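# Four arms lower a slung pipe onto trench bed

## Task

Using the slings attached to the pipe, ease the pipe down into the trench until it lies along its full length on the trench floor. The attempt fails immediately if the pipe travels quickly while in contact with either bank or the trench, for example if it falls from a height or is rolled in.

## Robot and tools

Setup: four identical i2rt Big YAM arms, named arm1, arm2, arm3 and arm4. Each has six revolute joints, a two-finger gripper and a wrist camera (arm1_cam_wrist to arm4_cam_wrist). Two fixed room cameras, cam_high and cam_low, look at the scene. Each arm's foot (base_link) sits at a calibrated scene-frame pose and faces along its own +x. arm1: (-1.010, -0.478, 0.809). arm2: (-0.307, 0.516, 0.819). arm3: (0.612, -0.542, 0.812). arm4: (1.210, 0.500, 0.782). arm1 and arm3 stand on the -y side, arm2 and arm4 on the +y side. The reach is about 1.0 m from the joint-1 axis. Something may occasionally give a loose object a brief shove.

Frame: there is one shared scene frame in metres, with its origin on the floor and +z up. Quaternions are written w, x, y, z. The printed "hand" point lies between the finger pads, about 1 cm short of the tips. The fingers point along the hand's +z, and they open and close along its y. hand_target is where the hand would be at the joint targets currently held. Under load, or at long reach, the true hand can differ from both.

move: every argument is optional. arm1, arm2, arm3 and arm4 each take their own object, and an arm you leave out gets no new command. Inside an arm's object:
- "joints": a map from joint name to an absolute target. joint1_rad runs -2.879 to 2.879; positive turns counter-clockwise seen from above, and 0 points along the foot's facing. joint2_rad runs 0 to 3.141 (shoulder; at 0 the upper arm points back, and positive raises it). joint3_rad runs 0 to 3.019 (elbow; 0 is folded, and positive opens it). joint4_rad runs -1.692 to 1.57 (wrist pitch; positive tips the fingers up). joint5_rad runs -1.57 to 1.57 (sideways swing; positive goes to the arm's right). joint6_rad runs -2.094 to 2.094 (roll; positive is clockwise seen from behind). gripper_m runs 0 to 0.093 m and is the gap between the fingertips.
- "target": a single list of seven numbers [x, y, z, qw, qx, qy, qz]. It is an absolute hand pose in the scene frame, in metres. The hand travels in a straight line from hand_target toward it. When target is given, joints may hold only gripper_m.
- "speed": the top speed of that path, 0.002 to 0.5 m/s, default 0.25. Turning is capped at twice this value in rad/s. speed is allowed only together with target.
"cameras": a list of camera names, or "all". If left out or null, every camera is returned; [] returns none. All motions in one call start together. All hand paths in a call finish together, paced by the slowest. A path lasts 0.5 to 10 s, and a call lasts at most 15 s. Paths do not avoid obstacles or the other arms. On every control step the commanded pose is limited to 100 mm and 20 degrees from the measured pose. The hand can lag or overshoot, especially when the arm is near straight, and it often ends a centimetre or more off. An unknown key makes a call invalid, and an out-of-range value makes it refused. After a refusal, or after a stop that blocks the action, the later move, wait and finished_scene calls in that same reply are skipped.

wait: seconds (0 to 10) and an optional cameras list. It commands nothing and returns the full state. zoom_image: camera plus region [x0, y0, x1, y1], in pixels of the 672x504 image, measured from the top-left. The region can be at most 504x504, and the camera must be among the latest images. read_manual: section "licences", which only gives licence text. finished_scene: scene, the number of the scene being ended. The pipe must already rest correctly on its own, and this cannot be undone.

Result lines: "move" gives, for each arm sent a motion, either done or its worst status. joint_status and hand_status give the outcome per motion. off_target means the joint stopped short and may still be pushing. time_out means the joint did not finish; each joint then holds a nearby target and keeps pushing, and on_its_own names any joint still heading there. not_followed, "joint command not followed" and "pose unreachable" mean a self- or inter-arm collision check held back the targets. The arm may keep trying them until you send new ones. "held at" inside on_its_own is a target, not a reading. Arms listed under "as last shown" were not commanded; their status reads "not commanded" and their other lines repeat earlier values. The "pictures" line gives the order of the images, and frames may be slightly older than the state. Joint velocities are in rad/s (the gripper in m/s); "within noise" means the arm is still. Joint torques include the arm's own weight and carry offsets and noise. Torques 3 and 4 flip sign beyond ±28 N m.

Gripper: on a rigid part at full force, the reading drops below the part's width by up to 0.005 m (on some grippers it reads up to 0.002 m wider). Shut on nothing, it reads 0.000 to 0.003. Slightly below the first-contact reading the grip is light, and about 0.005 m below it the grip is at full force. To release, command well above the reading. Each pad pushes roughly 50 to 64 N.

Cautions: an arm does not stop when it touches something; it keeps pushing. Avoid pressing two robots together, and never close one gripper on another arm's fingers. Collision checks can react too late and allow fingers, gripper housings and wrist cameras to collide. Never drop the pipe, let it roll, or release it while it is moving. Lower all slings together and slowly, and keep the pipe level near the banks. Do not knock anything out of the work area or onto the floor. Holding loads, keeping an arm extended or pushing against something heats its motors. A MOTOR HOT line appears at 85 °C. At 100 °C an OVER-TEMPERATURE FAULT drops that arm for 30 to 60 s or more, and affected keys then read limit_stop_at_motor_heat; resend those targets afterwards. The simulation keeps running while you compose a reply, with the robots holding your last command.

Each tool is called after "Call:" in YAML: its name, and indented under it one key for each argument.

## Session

Call:
move:
  arm3: {"joints":{"joint1_rad":-1.466,"joint2_rad":1.787,"joint3_rad":0.504,"joint4_rad":-0.32,"joint5_rad":0.007,"joint6_rad":-1.299}}
  arm1: {"target":[-0.660,-0.508,0.57,0,0.7071,-0.7071,0]}
  arm2: {"target":[-0.680,0.308,0.575,0,0.7071,0.7071,0]}
  arm4: {"target":[0.890,0.304,0.575,0,0.7071,0.7071,0]}

Scene clock: 4.33 s.
Joint torques (N m): arm1=[0.73 -14.21 1.58 0.76 0 -0.11] | arm2=[-1.44 -17.79 4.29 -0.38 -0.09 0.2] | arm3=[0.85 -11.52 2.74 0.35 -0.27 -0.07] | arm4=[1.03 -14.33 2.91 0.59 0.11 0.08]
Heat: arm1: hottest joint2_rad 30 °C; arm2: hottest gripper 29 °C; arm3: hottest joint2_rad 28 °C; arm4: hottest joint5_rad 29 °C.
move: arm1 done; arm2 off_target; arm3 done; arm4 off_target
Joint velocities: within noise
arm1.joint_positions: joint1_rad=-1.484 joint2_rad=+2.239 joint3_rad=+0.776 joint4_rad=-0.127 joint5_rad=-0.010 joint6_rad=-1.643 gripper_m=+0.09396
arm1.joint_status: not commanded
arm1.hand: x=-0.6622 y=-0.5105 z=+0.5741 quat_wxyz=(+0.001, +0.700, -0.714, -0.003) (m; scene frame)
arm1.hand_target: x=-0.6602 y=-0.5081 z=+0.5700 quat_wxyz=(+0.000, +0.707, -0.707, +0.000) (m; scene frame)
arm1.hand_status: done (0.005 m and 1.1 deg from the pose sent, 0.839 m and 55.0 deg at the start; a joint's target at an end of its range on 13 of 130 steps)
arm2.joint_positions: joint1_rad=-0.992 joint2_rad=+2.315 joint3_rad=+0.989 joint4_rad=-0.280 joint5_rad=+0.012 joint6_rad=-1.071 gripper_m=+0.09396
arm2.joint_status: not commanded
arm2.hand: x=-0.6669 y=+0.3100 z=+0.5705 quat_wxyz=(-0.004, -0.701, -0.713, -0.012) (m; scene frame)
arm2.hand_target: x=-0.6798 y=+0.3081 z=+0.5751 quat_wxyz=(+0.000, -0.707, -0.707, +0.000) (m; scene frame)
arm2.hand_status: off_target (0.014 m and 1.8 deg from the pose sent, 0.894 m and 70.3 deg at the start)
arm3.joint_positions: joint1_rad=-1.463 joint2_rad=+1.784 joint3_rad=+0.498 joint4_rad=-0.329 joint5_rad=+0.008 joint6_rad=-1.292 gripper_m=+0.09397
arm3.joint_status: all done
arm3.hand: x=+0.8673 y=-0.4716 z=+0.6873 quat_wxyz=(+0.017, +0.705, -0.709, -0.010) (m; scene frame)
arm3.hand_target: x=+0.8728 y=-0.4708 z=+0.6872 quat_wxyz=(+0.011, +0.706, -0.708, -0.007) (m; scene frame)
arm3.hand_status: not commanded
arm4.joint_positions: joint1_rad=-1.096 joint2_rad=+2.160 joint3_rad=+0.798 joint4_rad=-0.248 joint5_rad=+0.002 joint6_rad=-1.014 gripper_m=+0.09396
arm4.joint_status: not commanded
arm4.hand: x=+0.9032 y=+0.3153 z=+0.5693 quat_wxyz=(-0.006, -0.712, -0.702, -0.020) (m; scene frame)
arm4.hand_target: x=+0.8903 y=+0.3041 z=+0.5752 quat_wxyz=(+0.000, -0.707, -0.707, +0.000) (m; scene frame)
arm4.hand_status: off_target (0.018 m and 2.5 deg from the pose sent, 0.905 m and 75.3 deg at the start)
pictures: arm1_cam_wrist, arm2_cam_wrist, arm3_cam_wrist, arm4_cam_wrist, cam_high, cam_low

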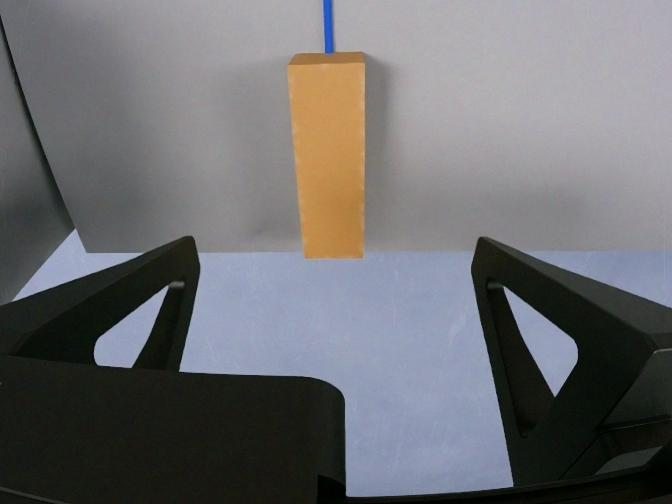

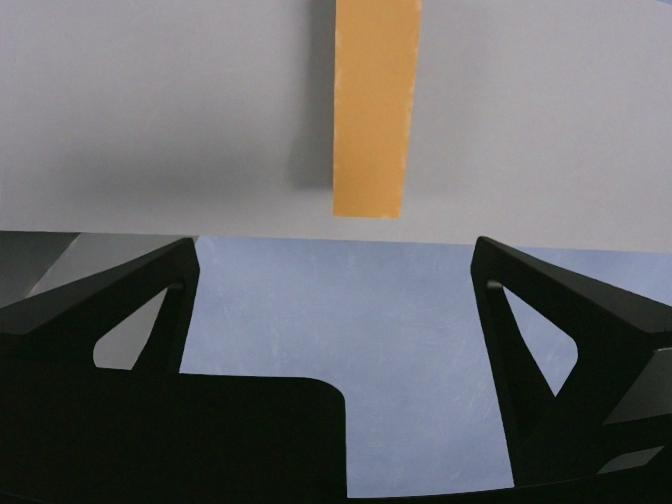

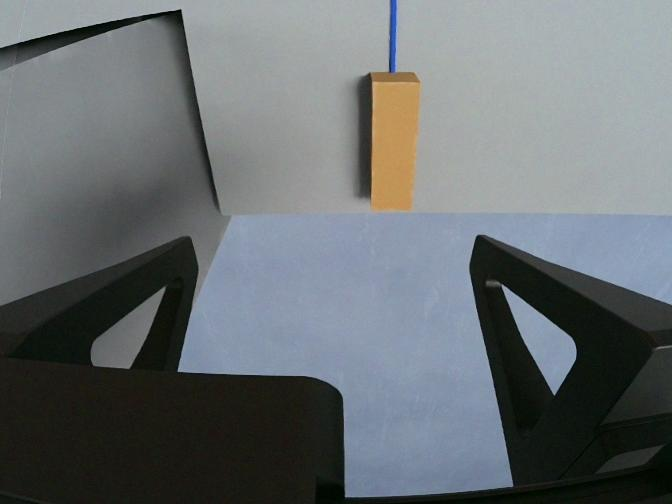

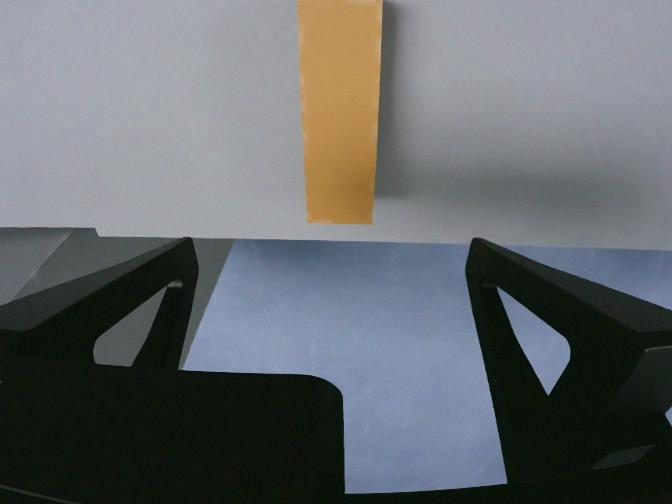

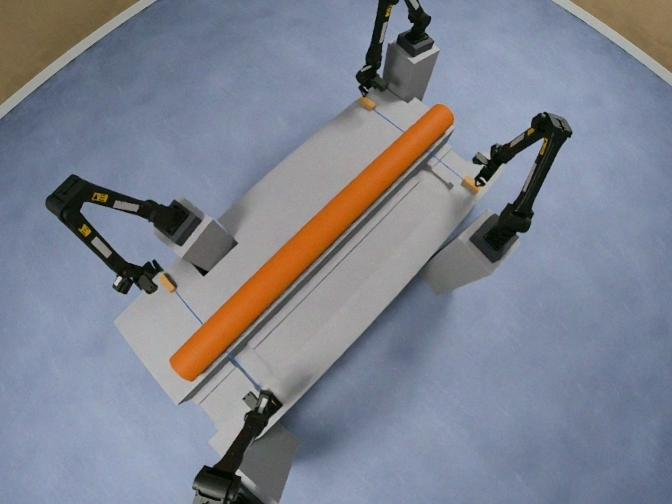

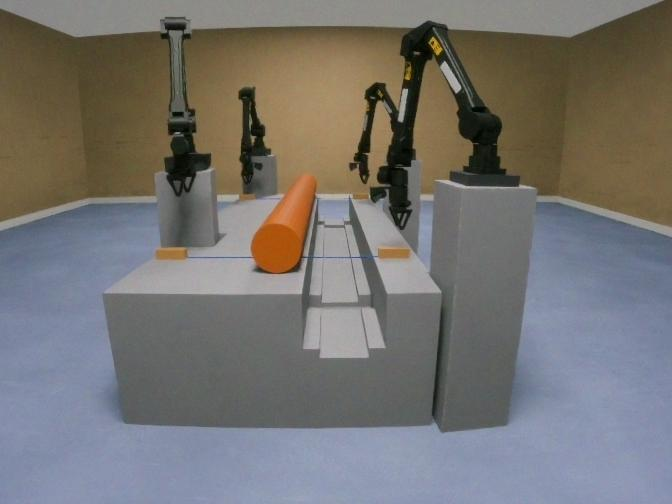

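Call:
move:
  arm1: {"target":[-0.679,-0.518,0.452,0,0.7071,-0.7071,0]}
  arm2: {"target":[-0.682,0.287,0.458,0,0.7071,0.7071,0]}
  arm3: {"target":[0.900,-0.523,0.457,0,0.7071,-0.7071,0]}
  arm4: {"target":[0.905,0.297,0.458,0,0.7071,0.7071,0]}

Scene clock: 13.47 s.
Joint torques (N m): arm1=[-0.44 -14.04 -0.54 0.98 -0.03 -0.07] | arm2=[0.09 -17.14 3.3 0.1 -0.23 0.2] | arm3=[0.91 -15.85 -1.51 0.47 -0.19 -0.09] | arm4=[0.97 -13.1 1.13 0.83 -0.14 0.28]
Heat: arm1: hottest joint2_rad 30 °C; arm2: hottest joint2_rad 29 °C; arm3: hottest joint2_rad 29 °C; arm4: hottest joint5_rad 29 °C.
move: arm1 done; arm2 done; arm3 done; arm4 done
Joint velocities: within noise
arm1.joint_positions: joint1_rad=-1.499 joint2_rad=+2.592 joint3_rad=+0.903 joint4_rad=+0.107 joint5_rad=-0.010 joint6_rad=-1.675 gripper_m=+0.09396
arm1.joint_status: not commanded
arm1.hand: x=-0.6752 y=-0.5152 z=+0.4589 quat_wxyz=(-0.002, +0.707, -0.708, +0.000) (m; scene frame)
arm1.hand_target: x=-0.6790 y=-0.5179 z=+0.4523 quat_wxyz=(+0.000, +0.707, -0.707, +0.000) (m; scene frame)
arm1.hand_status: done (0.008 m and 0.2 deg from the pose sent, 0.124 m and 1.1 deg at the start)
arm2.joint_positions: joint1_rad=-0.975 joint2_rad=+2.612 joint3_rad=+1.179 joint4_rad=-0.165 joint5_rad=+0.015 joint6_rad=-1.034 gripper_m=+0.09396
arm2.joint_status: not commanded
arm2.hand: x=-0.6779 y=+0.2945 z=+0.4628 quat_wxyz=(-0.001, -0.708, -0.706, -0.009) (m; scene frame)
arm2.hand_target: x=-0.6819 y=+0.2871 z=+0.4583 quat_wxyz=(+0.000, -0.707, -0.707, +0.000) (m; scene frame)
arm2.hand_status: done (0.010 m and 1.0 deg from the pose sent, 0.116 m and 1.8 deg at the start)
arm3.joint_positions: joint1_rad=-1.670 joint2_rad=+2.613 joint3_rad=+0.794 joint4_rad=+0.239 joint5_rad=+0.009 joint6_rad=-1.497 gripper_m=+0.09397
arm3.joint_status: not commanded
arm3.hand: x=+0.8997 y=-0.5219 z=+0.4597 quat_wxyz=(+0.002, +0.705, -0.710, -0.002) (m; scene frame)
arm3.hand_target: x=+0.9001 y=-0.5230 z=+0.4571 quat_wxyz=(+0.000, +0.707, -0.707, +0.000) (m; scene frame)
arm3.hand_status: done (0.003 m and 0.5 deg from the pose sent, 0.238 m and 2.3 deg at the start)
arm4.joint_positions: joint1_rad=-1.059 joint2_rad=+2.480 joint3_rad=+0.915 joint4_rad=-0.019 joint5_rad=+0.008 joint6_rad=-0.996 gripper_m=+0.09396
arm4.joint_status: not commanded
arm4.hand: x=+0.9077 y=+0.3034 z=+0.4628 quat_wxyz=(+0.000, -0.706, -0.708, -0.008) (m; scene frame)
arm4.hand_target: x=+0.9051 y=+0.2970 z=+0.4582 quat_wxyz=(+0.000, -0.707, -0.707, +0.000) (m; scene frame)
arm4.hand_status: done (0.008 m and 1.0 deg from the pose sent, 0.113 m and 2.5 deg at the start)
pictures: arm1_cam_wrist, arm2_cam_wrist, arm3_cam_wrist, arm4_cam_wrist, cam_high, cam_low

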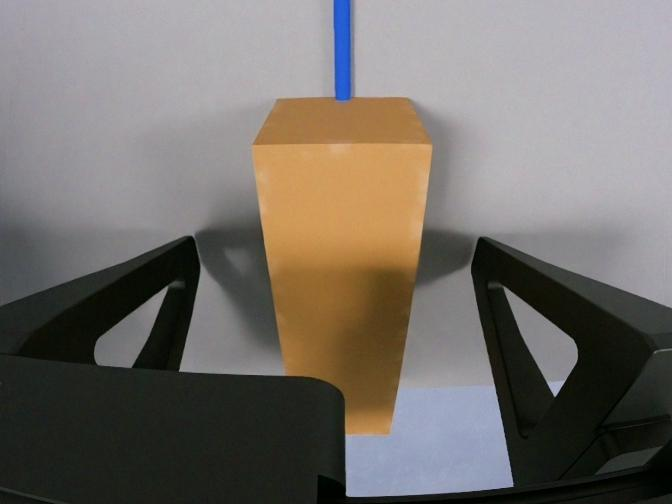

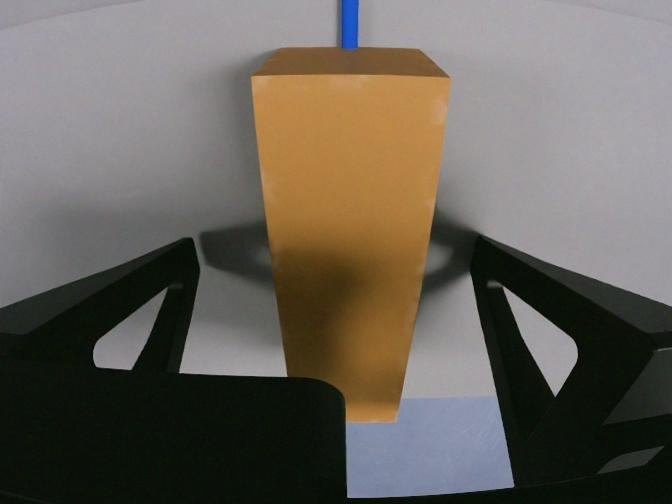

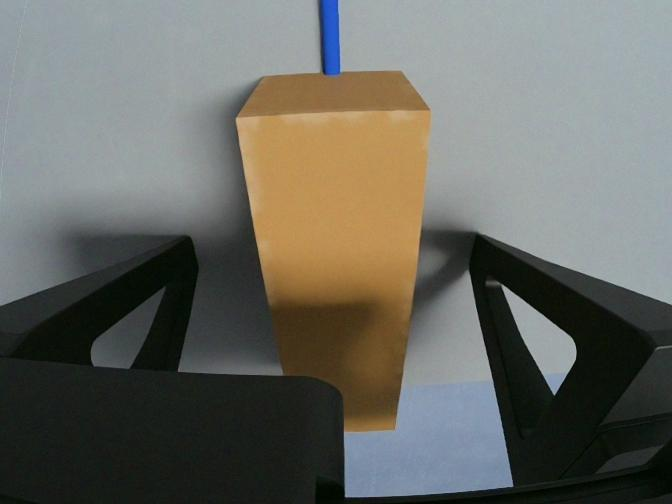

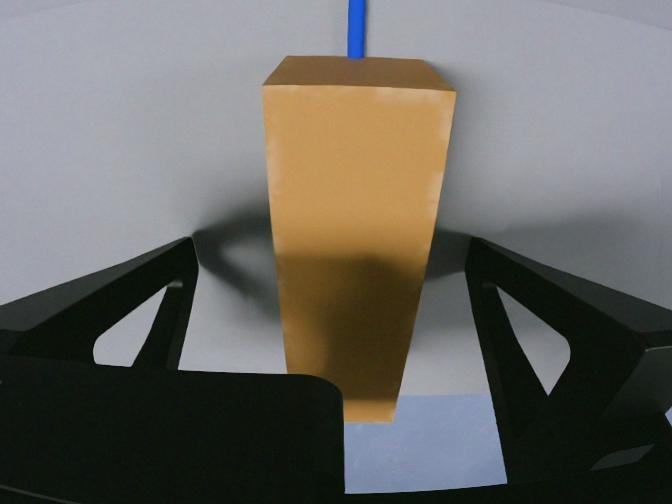

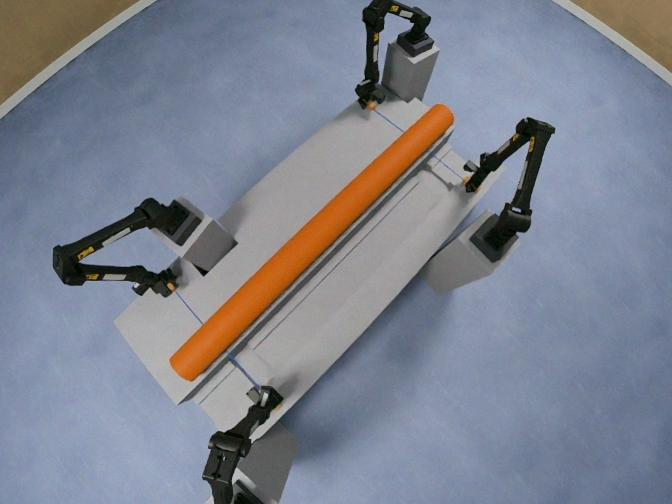

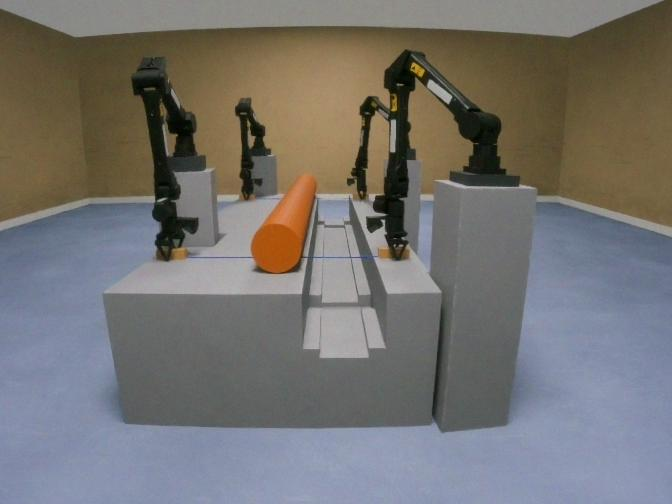

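Call:
move:
  arm1: {"joints":{"gripper_m":0.036}}
  arm2: {"joints":{"gripper_m":0.036}}
  arm3: {"joints":{"gripper_m":0.036}}
  arm4: {"joints":{"gripper_m":0.036}}
  cameras: []

Call:
move:
  arm1: {"joints":{"gripper_m":0.01}}
  arm2: {"joints":{"gripper_m":0.01}}
  arm3: {"joints":{"gripper_m":0.01}}
  arm4: {"joints":{"gripper_m":0.01}}
  cameras: []

Call:
move:
  arm1: {"target":[-0.676,-0.28,0.74,0,0.7071,-0.7071,0]}
  arm2: {"target":[-0.682,0.055,0.75,0,0.7071,0.7071,0]}
  arm3: {"target":[0.901,-0.28,0.74,0,0.7071,-0.7071,0]}
  arm4: {"target":[0.899,0.055,0.75,0,0.7071,0.7071,0]}
  cameras: []

Call:
move:
  arm1: {"target":[-0.662,-0.28,0.95,0,0.7071,-0.7071,0],"speed":0.08}
  arm2: {"target":[-0.692,0.045,0.94,0,0.7071,0.7071,0],"speed":0.08}
  arm3: {"target":[0.907,-0.27,0.95,0,0.7071,-0.7071,0],"speed":0.08}
  arm4: {"target":[0.891,0.045,0.94,0,0.7071,0.7071,0],"speed":0.08}
  cameras: ["cam_low","cam_high"]

Scene clock: 20.17 s.
Joint torques (N m): arm1=[-0.67 -14.62 -0.31 0.96 0.01 -0.11] | arm2=[0.15 -17.32 3.11 0.03 -0.24 0.2] | arm3=[0.97 -15.85 -1.5 0.36 -0.17 -0.06] | arm4=[0.91 -13.33 0.62 0.62 -0.1 0.27]
Heat: arm1: hottest joint2_rad 30 °C; arm2: hottest joint2_rad 29 °C; arm3: hottest joint2_rad 29 °C; arm4: hottest joint5_rad 29 °C.
move: arm1 done; arm2 done; arm3 done; arm4 done
Joint velocities: within noise
arm1.joint_positions: joint1_rad=-1.499 joint2_rad=+2.592 joint3_rad=+0.903 joint4_rad=+0.109 joint5_rad=-0.010 joint6_rad=-1.676 gripper_m=+0.03612
arm1.joint_status: all done
arm1.hand: x=-0.6747 y=-0.5153 z=+0.4589 quat_wxyz=(-0.002, +0.707, -0.707, +0.001) (m; scene frame)
arm1.hand_target: x=-0.6790 y=-0.5179 z=+0.4523 quat_wxyz=(+0.000, +0.707, -0.707, +0.000) (m; scene frame)
arm1.hand_status: not commanded
arm2.joint_positions: joint1_rad=-0.975 joint2_rad=+2.614 joint3_rad=+1.181 joint4_rad=-0.163 joint5_rad=+0.015 joint6_rad=-1.034 gripper_m=+0.03620
arm2.joint_status: all done
arm2.hand: x=-0.6790 y=+0.2939 z=+0.4623 quat_wxyz=(-0.001, -0.708, -0.706, -0.007) (m; scene frame)
arm2.hand_target: x=-0.6819 y=+0.2871 z=+0.4583 quat_wxyz=(+0.000, -0.707, -0.707, +0.000) (m; scene frame)
arm2.hand_status: not commanded
arm3.joint_positions: joint1_rad=-1.670 joint2_rad=+2.613 joint3_rad=+0.794 joint4_rad=+0.241 joint5_rad=+0.009 joint6_rad=-1.502 gripper_m=+0.03630
arm3.joint_status: all done
arm3.hand: x=+0.9003 y=-0.5218 z=+0.4597 quat_wxyz=(+0.001, +0.706, -0.708, -0.001) (m; scene frame)
arm3.hand_target: x=+0.9001 y=-0.5230 z=+0.4571 quat_wxyz=(+0.000, +0.707, -0.707, +0.000) (m; scene frame)
arm3.hand_status: not commanded
arm4.joint_positions: joint1_rad=-1.059 joint2_rad=+2.482 joint3_rad=+0.922 joint4_rad=-0.013 joint5_rad=+0.007 joint6_rad=-0.995 gripper_m=+0.03627
arm4.joint_status: all done
arm4.hand: x=+0.9031 y=+0.3001 z=+0.4623 quat_wxyz=(+0.001, -0.706, -0.708, -0.002) (m; scene frame)
arm4.hand_target: x=+0.9050 y=+0.2970 z=+0.4582 quat_wxyz=(+0.000, -0.707, -0.707, +0.000) (m; scene frame)
arm4.hand_status: not commanded
pictures: none
No camera images: "cameras" was empty.

Scene clock: 20.67 s.
Joint torques (N m): arm1=[-0.97 -14.45 -0.31 0.96 0.02 -0.09] | arm2=[0.15 -17.32 3.14 0.01 -0.23 0.19] | arm3=[0.97 -15.91 -1.51 0.36 -0.18 -0.04] | arm4=[0.91 -13.27 0.58 0.64 -0.09 0.27]
Heat: arm1: hottest joint2_rad 30 °C; arm2: hottest joint2_rad 29 °C; arm3: hottest joint2_rad 29 °C; arm4: hottest joint5_rad 29 °C.
move: arm1 off_target; arm2 off_target; arm3 off_target; arm4 off_target
Joint velocities: within noise
arm1.joint_positions: joint1_rad=-1.499 joint2_rad=+2.592 joint3_rad=+0.903 joint4_rad=+0.109 joint5_rad=-0.010 joint6_rad=-1.677 gripper_m=+0.03396
arm1.joint_status: gripper_m off_target (ended at +0.03399, target +0.01000)
arm1.hand: x=-0.6747 y=-0.5153 z=+0.4589 quat_wxyz=(-0.002, +0.707, -0.707, +0.001) (m; scene frame)
arm1.hand_target: x=-0.6790 y=-0.5179 z=+0.4523 quat_wxyz=(+0.000, +0.707, -0.707, +0.000) (m; scene frame)
arm1.hand_status: not commanded
arm2.joint_positions: joint1_rad=-0.975 joint2_rad=+2.614 joint3_rad=+1.181 joint4_rad=-0.163 joint5_rad=+0.015 joint6_rad=-1.033 gripper_m=+0.03447
arm2.joint_status: gripper_m off_target (ended at +0.03449, target +0.01000)
arm2.hand: x=-0.6789 y=+0.2938 z=+0.4623 quat_wxyz=(-0.001, -0.708, -0.706, -0.007) (m; scene frame)
arm2.hand_target: x=-0.6818 y=+0.2870 z=+0.4583 quat_wxyz=(+0.000, -0.707, -0.707, +0.000) (m; scene frame)
arm2.hand_status: not commanded
arm3.joint_positions: joint1_rad=-1.670 joint2_rad=+2.613 joint3_rad=+0.794 joint4_rad=+0.241 joint5_rad=+0.009 joint6_rad=-1.502 gripper_m=+0.03500
arm3.joint_status: gripper_m off_target (ended at +0.03502, target +0.01000)
arm3.hand: x=+0.9003 y=-0.5218 z=+0.4597 quat_wxyz=(+0.001, +0.706, -0.708, -0.001) (m; scene frame)
arm3.hand_target: x=+0.9001 y=-0.5230 z=+0.4571 quat_wxyz=(+0.000, +0.707, -0.707, +0.000) (m; scene frame)
arm3.hand_status: not commanded
arm4.joint_positions: joint1_rad=-1.059 joint2_rad=+2.482 joint3_rad=+0.922 joint4_rad=-0.013 joint5_rad=+0.007 joint6_rad=-0.995 gripper_m=+0.03497
arm4.joint_status: gripper_m off_target (ended at +0.03499, target +0.01000)
arm4.hand: x=+0.9031 y=+0.3001 z=+0.4623 quat_wxyz=(+0.001, -0.706, -0.708, -0.002) (m; scene frame)
arm4.hand_target: x=+0.9050 y=+0.2970 z=+0.4582 quat_wxyz=(+0.000, -0.707, -0.707, +0.000) (m; scene frame)
arm4.hand_status: not commanded
pictures: none
No camera images: "cameras" was empty.

Scene clock: 23.00 s.
Joint torques (N m): arm1=[-0.73 -14.15 6.5 0.23 -0.06 0.08] | arm2=[-0.32 -22.48 11.4 -0.96 -0.13 0.2] | arm3=[1.14 -16.32 5.89 -0.38 -0.21 0.1] | arm4=[0.5 -18.84 9.01 -0.32 0.06 0.31]
Heat: arm1: hottest joint2_rad 30 °C; arm2: hottest joint2_rad 29 °C; arm3: hottest joint2_rad 29 °C; arm4: hottest joint5_rad 29 °C.
move: arm1 off_target; arm2 off_target; arm3 off_target; arm4 off_target
Joint velocities: within noise
arm1.joint_positions: joint1_rad=-0.860 joint2_rad=+1.789 joint3_rad=+0.811 joint4_rad=-0.611 joint5_rad=-0.016 joint6_rad=-1.048 gripper_m=+0.03396
arm1.joint_status: not commanded
arm1.hand: x=-0.6841 y=-0.2845 z=+0.7344 quat_wxyz=(+0.005, +0.711, -0.703, -0.002) (m; scene frame)
arm1.hand_target: x=-0.6761 y=-0.2801 z=+0.7400 quat_wxyz=(+0.000, +0.707, -0.707, +0.000) (m; scene frame)
arm1.hand_status: off_target (0.011 m and 0.9 deg from the pose sent, 0.367 m and 0.3 deg at the start)
arm2.joint_positions: joint1_rad=-0.623 joint2_rad=+2.191 joint3_rad=+1.483 joint4_rad=-0.914 joint5_rad=+0.009 joint6_rad=-0.688 gripper_m=+0.03447
arm2.joint_status: not commanded
arm2.hand: x=-0.6719 y=+0.0705 z=+0.7328 quat_wxyz=(+0.002, -0.705, -0.708, -0.018) (m; scene frame)
arm2.hand_target: x=-0.6816 y=+0.0555 z=+0.7503 quat_wxyz=(+0.000, -0.707, -0.707, +0.000) (m; scene frame)
arm2.hand_status: off_target (0.025 m and 2.1 deg from the pose sent, 0.374 m and 0.9 deg at the start)
arm3.joint_positions: joint1_rad=-0.995 joint2_rad=+1.805 joint3_rad=+0.817 joint4_rad=-0.609 joint5_rad=+0.006 joint6_rad=-0.839 gripper_m=+0.03500
arm3.joint_status: not commanded
arm3.hand: x=+0.8932 y=-0.2866 z=+0.7335 quat_wxyz=(+0.009, +0.710, -0.704, +0.000) (m; scene frame)
arm3.hand_target: x=+0.9009 y=-0.2801 z=+0.7401 quat_wxyz=(+0.000, +0.707, -0.707, +0.000) (m; scene frame)
arm3.hand_status: off_target (0.012 m and 1.1 deg from the pose sent, 0.370 m and 0.2 deg at the start)
arm4.joint_positions: joint1_rad=-0.676 joint2_rad=+2.013 joint3_rad=+1.298 joint4_rad=-0.900 joint5_rad=+0.004 joint6_rad=-0.621 gripper_m=+0.03497
arm4.joint_status: not commanded
arm4.hand: x=+0.9094 y=+0.0720 z=+0.7296 quat_wxyz=(+0.003, -0.703, -0.711, -0.022) (m; scene frame)
arm4.hand_target: x=+0.8994 y=+0.0556 z=+0.7504 quat_wxyz=(+0.000, -0.707, -0.707, +0.000) (m; scene frame)
arm4.hand_status: off_target (0.029 m and 2.6 deg from the pose sent, 0.378 m and 0.3 deg at the start)
pictures: none
No camera images: "cameras" was empty.

Scene clock: 26.23 s.
Joint torques (N m): arm1=[-2.26 -19.6 14.3 -1.77 0.01 -0.17] | arm2=[-0.56 -34.14 12.59 -2.62 -0.34 -0.01] | arm3=[1.08 -22.89 12.79 -1.95 -0.26 -0.08] | arm4=[0.44 -29.16 11.49 -2.18 -0.06 0.11]
Heat: arm1: hottest joint2_rad 31 °C; arm2: hottest joint2_rad 30 °C; arm3: hottest joint2_rad 29 °C; arm4: hottest joint3_rad 29 °C.
move: arm1 off_target; arm2 off_target; arm3 off_target; arm4 off_target
Joint velocities: within noise
arm1.joint_positions: joint1_rad=-0.860 joint2_rad=+1.531 joint3_rad=+0.989 joint4_rad=-1.163 joint5_rad=-0.013 joint6_rad=-1.044 gripper_m=+0.03396
arm1.joint_status: not commanded
arm1.hand: x=-0.6945 y=-0.2885 z=+0.8825 quat_wxyz=(+0.062, +0.707, -0.704, -0.015) (m; scene frame)
arm1.hand_target: x=-0.6663 y=-0.2821 z=+0.9471 quat_wxyz=(+0.000, +0.707, -0.707, +0.002) (m; scene frame)
arm1.hand_status: off_target (0.075 m and 7.3 deg from the pose sent, 0.217 m and 0.9 deg at the start)
arm2.joint_positions: joint1_rad=-0.619 joint2_rad=+2.133 joint3_rad=+1.518 joint4_rad=-1.102 joint5_rad=+0.015 joint6_rad=-0.669 gripper_m=+0.03447
arm2.joint_status: not commanded
arm2.hand: x=-0.6603 y=+0.0840 z=+0.7789 quat_wxyz=(+0.010, -0.709, -0.702, -0.065) (m; scene frame)
arm2.hand_target: x=-0.6762 y=+0.0646 z=+0.8691 quat_wxyz=(+0.000, -0.707, -0.707, +0.000) (m; scene frame)
arm2.hand_status: off_target (0.169 m and 7.5 deg from the pose sent, 0.210 m and 2.1 deg at the start; pose on its path clipped on 48 of 97 steps)
arm3.joint_positions: joint1_rad=-0.985 joint2_rad=+1.544 joint3_rad=+1.002 joint4_rad=-1.172 joint5_rad=+0.007 joint6_rad=-0.814 gripper_m=+0.03498
arm3.joint_status: not commanded
arm3.hand: x=+0.8845 y=-0.2907 z=+0.8857 quat_wxyz=(+0.067, +0.704, -0.707, -0.001) (m; scene frame)
arm3.hand_target: x=+0.9039 y=-0.2730 z=+0.9474 quat_wxyz=(+0.000, +0.707, -0.707, +0.000) (m; scene frame)
arm3.hand_status: off_target (0.071 m and 7.7 deg from the pose sent, 0.218 m and 1.1 deg at the start)
arm4.joint_positions: joint1_rad=-0.676 joint2_rad=+1.942 joint3_rad=+1.359 joint4_rad=-1.130 joint5_rad=+0.008 joint6_rad=-0.606 gripper_m=+0.03497
arm4.joint_status: not commanded
arm4.hand: x=+0.9183 y=+0.0856 z=+0.7866 quat_wxyz=(+0.014, -0.706, -0.704, -0.070) (m; scene frame)
arm4.hand_target: x=+0.9046 y=+0.0651 z=+0.8764 quat_wxyz=(+0.000, -0.707, -0.707, +0.000) (m; scene frame)
arm4.hand_status: off_target (0.161 m and 8.2 deg from the pose sent, 0.213 m and 2.6 deg at the start; pose on its path clipped on 46 of 97 steps)
pictures: cam_high, cam_low

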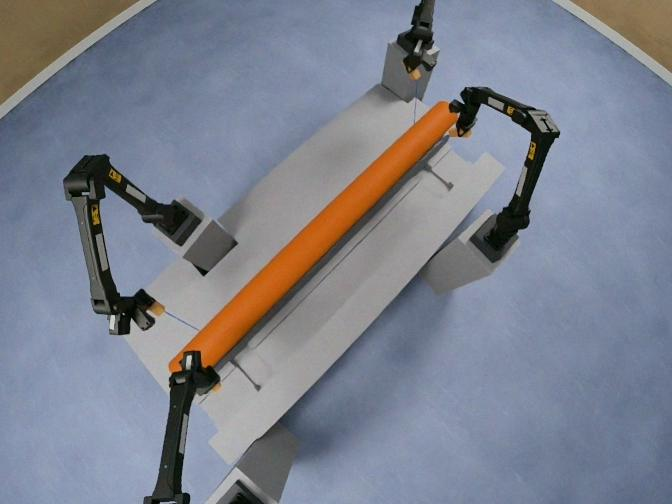

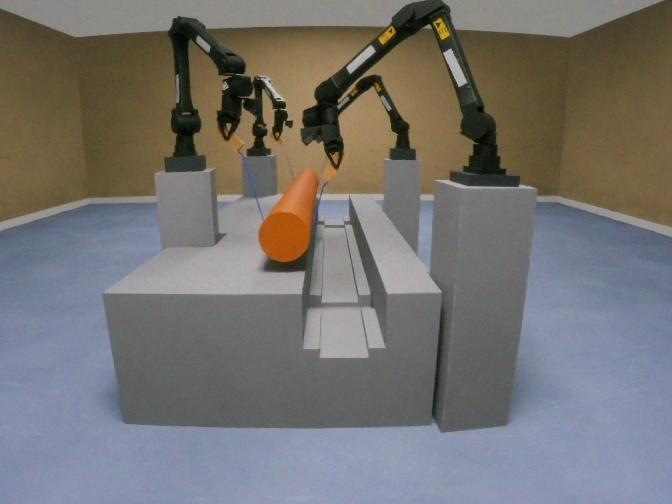

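Same state as before; chain through to slack.

Call:
move:
  arm1: {"target":[-0.667,-0.08,0.98,0,0.7071,-0.7071,0],"speed":0.09}
  arm2: {"target":[-0.677,0.27,0.885,0,0.7071,0.7071,0],"speed":0.09}
  arm3: {"target":[0.904,-0.07,0.98,0,0.7071,-0.7071,0],"speed":0.09}
  arm4: {"target":[0.904,0.27,0.885,0,0.7071,0.7071,0],"speed":0.09}
  cameras: []

Call:
move:
  arm1: {"target":[-0.667,-0.082,0.81,0,0.7071,-0.7071,0],"speed":0.09}
  arm2: {"target":[-0.677,0.27,0.72,0,0.7071,0.7071,0],"speed":0.09}
  arm3: {"target":[0.904,-0.072,0.81,0,0.7071,-0.7071,0],"speed":0.09}
  arm4: {"target":[0.904,0.27,0.72,0,0.7071,0.7071,0],"speed":0.09}
  cameras: ["cam_low","cam_high"]

Scene clock: 33.20 s.
Joint torques (N m): arm1=[-1.26 -23.82 15.9 -1.59 -0.06 -0.04] | arm2=[-2.26 -23.65 10.39 -1.33 -0.1 -0.11] | arm3=[0.79 -30.21 13.97 -1.98 -0.2 0] | arm4=[-0.85 -18.96 9.18 -0.84 0.07 -0.15]
Heat: arm1: hottest joint3_rad 32 °C; arm2: hottest joint2_rad 31 °C; arm3: hottest joint2_rad 30 °C; arm4: hottest joint3_rad 30 °C.
move: arm1 off_target; arm2 off_target; arm3 off_target; arm4 off_target
Joint velocities: within noise
arm1.joint_positions: joint1_rad=-0.532 joint2_rad=+1.792 joint3_rad=+1.401 joint4_rad=-1.306 joint5_rad=-0.016 joint6_rad=-0.716 gripper_m=+0.03396
arm1.joint_status: not commanded
arm1.hand: x=-0.6917 y=-0.1014 z=+0.9056 quat_wxyz=(+0.061, +0.707, -0.704, +0.005) (m; scene frame)
arm1.hand_target: x=-0.6713 y=-0.0849 z=+0.9786 quat_wxyz=(-0.001, +0.707, -0.707, +0.000) (m; scene frame)
arm1.hand_status: off_target (0.081 m and 7.1 deg from the pose sent, 0.232 m and 7.3 deg at the start)
arm2.joint_positions: joint1_rad=-0.893 joint2_rad=+1.748 joint3_rad=+1.078 joint4_rad=-1.018 joint5_rad=+0.015 joint6_rad=-0.951 gripper_m=+0.03447
arm2.joint_status: not commanded
arm2.hand: x=-0.6561 y=+0.2724 z=+0.8341 quat_wxyz=(-0.008, -0.707, -0.705, -0.052) (m; scene frame)
arm2.hand_target: x=-0.6753 y=+0.2707 z=+0.8826 quat_wxyz=(+0.001, -0.707, -0.707, +0.000) (m; scene frame)
arm2.hand_status: off_target (0.055 m and 6.1 deg from the pose sent, 0.215 m and 7.5 deg at the start)
arm3.joint_positions: joint1_rad=-0.713 joint2_rad=+1.898 joint3_rad=+1.524 joint4_rad=-1.342 joint5_rad=+0.004 joint6_rad=-0.549 gripper_m=+0.03498
arm3.joint_status: not commanded
arm3.hand: x=+0.8876 y=-0.0930 z=+0.9018 quat_wxyz=(+0.065, +0.706, -0.705, +0.016) (m; scene frame)
arm3.hand_target: x=+0.9007 y=-0.0752 z=+0.9782 quat_wxyz=(+0.000, +0.707, -0.707, +0.000) (m; scene frame)
arm3.hand_status: off_target (0.083 m and 7.7 deg from the pose sent, 0.241 m and 7.7 deg at the start)
arm4.joint_positions: joint1_rad=-0.969 joint2_rad=+1.530 joint3_rad=+0.942 joint4_rad=-1.089 joint5_rad=+0.006 joint6_rad=-0.893 gripper_m=+0.03497
arm4.joint_status: not commanded
arm4.hand: x=+0.9213 y=+0.2744 z=+0.8367 quat_wxyz=(-0.006, -0.709, -0.703, -0.054) (m; scene frame)
arm4.hand_target: x=+0.9055 y=+0.2707 z=+0.8824 quat_wxyz=(+0.001, -0.707, -0.707, +0.000) (m; scene frame)
arm4.hand_status: off_target (0.051 m and 6.2 deg from the pose sent, 0.209 m and 8.2 deg at the start)
pictures: none
No camera images: "cameras" was empty.

Scene clock: 35.67 s.
Joint torques (N m): arm1=[-1.2 -24.23 8.58 -0.23 -0.04 -0.08] | arm2=[-2.73 -22.18 6.02 -1.14 -0.24 -0.07] | arm3=[0.62 -30.86 7.83 -0.79 -0.2 -0.06] | arm4=[-1.2 -18.2 5.11 -0.43 -0.04 -0.11]
Heat: arm1: hottest joint3_rad 32 °C; arm2: hottest joint2_rad 31 °C; arm3: hottest joint2_rad 30 °C; arm4: hottest joint3_rad 30 °C.
move: arm1 off_target; arm2 off_target; arm3 off_target; arm4 off_target
Joint velocities: within noise
arm1.joint_positions: joint1_rad=-0.532 joint2_rad=+1.982 joint3_rad=+1.263 joint4_rad=-0.941 joint5_rad=-0.016 joint6_rad=-0.715 gripper_m=+0.03396
arm1.joint_status: not commanded
arm1.hand: x=-0.6848 y=-0.0970 z=+0.7640 quat_wxyz=(+0.043, +0.708, -0.705, +0.003) (m; scene frame)
arm1.hand_target: x=-0.6680 y=-0.0832 z=+0.8090 quat_wxyz=(+0.000, +0.707, -0.707, +0.000) (m; scene frame)
arm1.hand_status: off_target (0.052 m and 4.9 deg from the pose sent, 0.101 m and 7.1 deg at the start)
arm2.joint_positions: joint1_rad=-0.893 joint2_rad=+2.030 joint3_rad=+0.986 joint4_rad=-0.602 joint5_rad=+0.017 joint6_rad=-0.962 gripper_m=+0.03447
arm2.joint_status: not commanded
arm2.hand: x=-0.6547 y=+0.2715 z=+0.6885 quat_wxyz=(-0.004, -0.704, -0.710, -0.032) (m; scene frame)
arm2.hand_target: x=-0.6763 y=+0.2703 z=+0.7187 quat_wxyz=(+0.001, -0.707, -0.707, +0.000) (m; scene frame)
arm2.hand_status: off_target (0.039 m and 3.8 deg from the pose sent, 0.116 m and 6.1 deg at the start)
arm3.joint_positions: joint1_rad=-0.713 joint2_rad=+2.069 joint3_rad=+1.370 joint4_rad=-0.976 joint5_rad=+0.004 joint6_rad=-0.549 gripper_m=+0.03498
arm3.joint_status: not commanded
arm3.hand: x=+0.8886 y=-0.0907 z=+0.7574 quat_wxyz=(+0.046, +0.707, -0.706, +0.012) (m; scene frame)
arm3.hand_target: x=+0.9030 y=-0.0735 z=+0.8087 quat_wxyz=(+0.000, +0.707, -0.707, +0.000) (m; scene frame)
arm3.hand_status: off_target (0.058 m and 5.4 deg from the pose sent, 0.096 m and 7.7 deg at the start)
arm4.joint_positions: joint1_rad=-0.969 joint2_rad=+1.819 joint3_rad=+0.798 joint4_rad=-0.616 joint5_rad=+0.008 joint6_rad=-0.901 gripper_m=+0.03497
arm4.joint_status: not commanded
arm4.hand: x=+0.9235 y=+0.2758 z=+0.6911 quat_wxyz=(-0.002, -0.707, -0.706, -0.034) (m; scene frame)
arm4.hand_target: x=+0.9046 y=+0.2704 z=+0.7185 quat_wxyz=(+0.001, -0.707, -0.707, +0.000) (m; scene frame)
arm4.hand_status: off_target (0.035 m and 4.0 deg from the pose sent, 0.118 m and 6.2 deg at the start)
pictures: cam_high, cam_low

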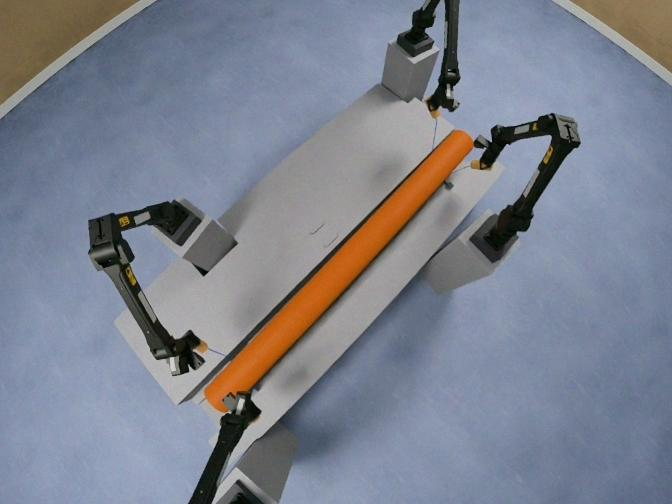

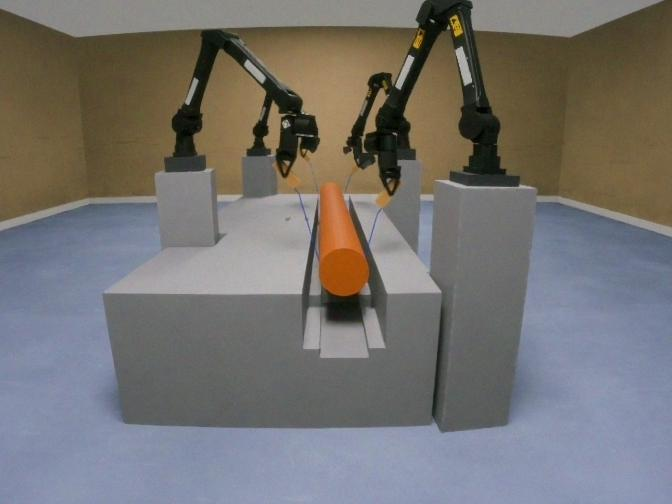

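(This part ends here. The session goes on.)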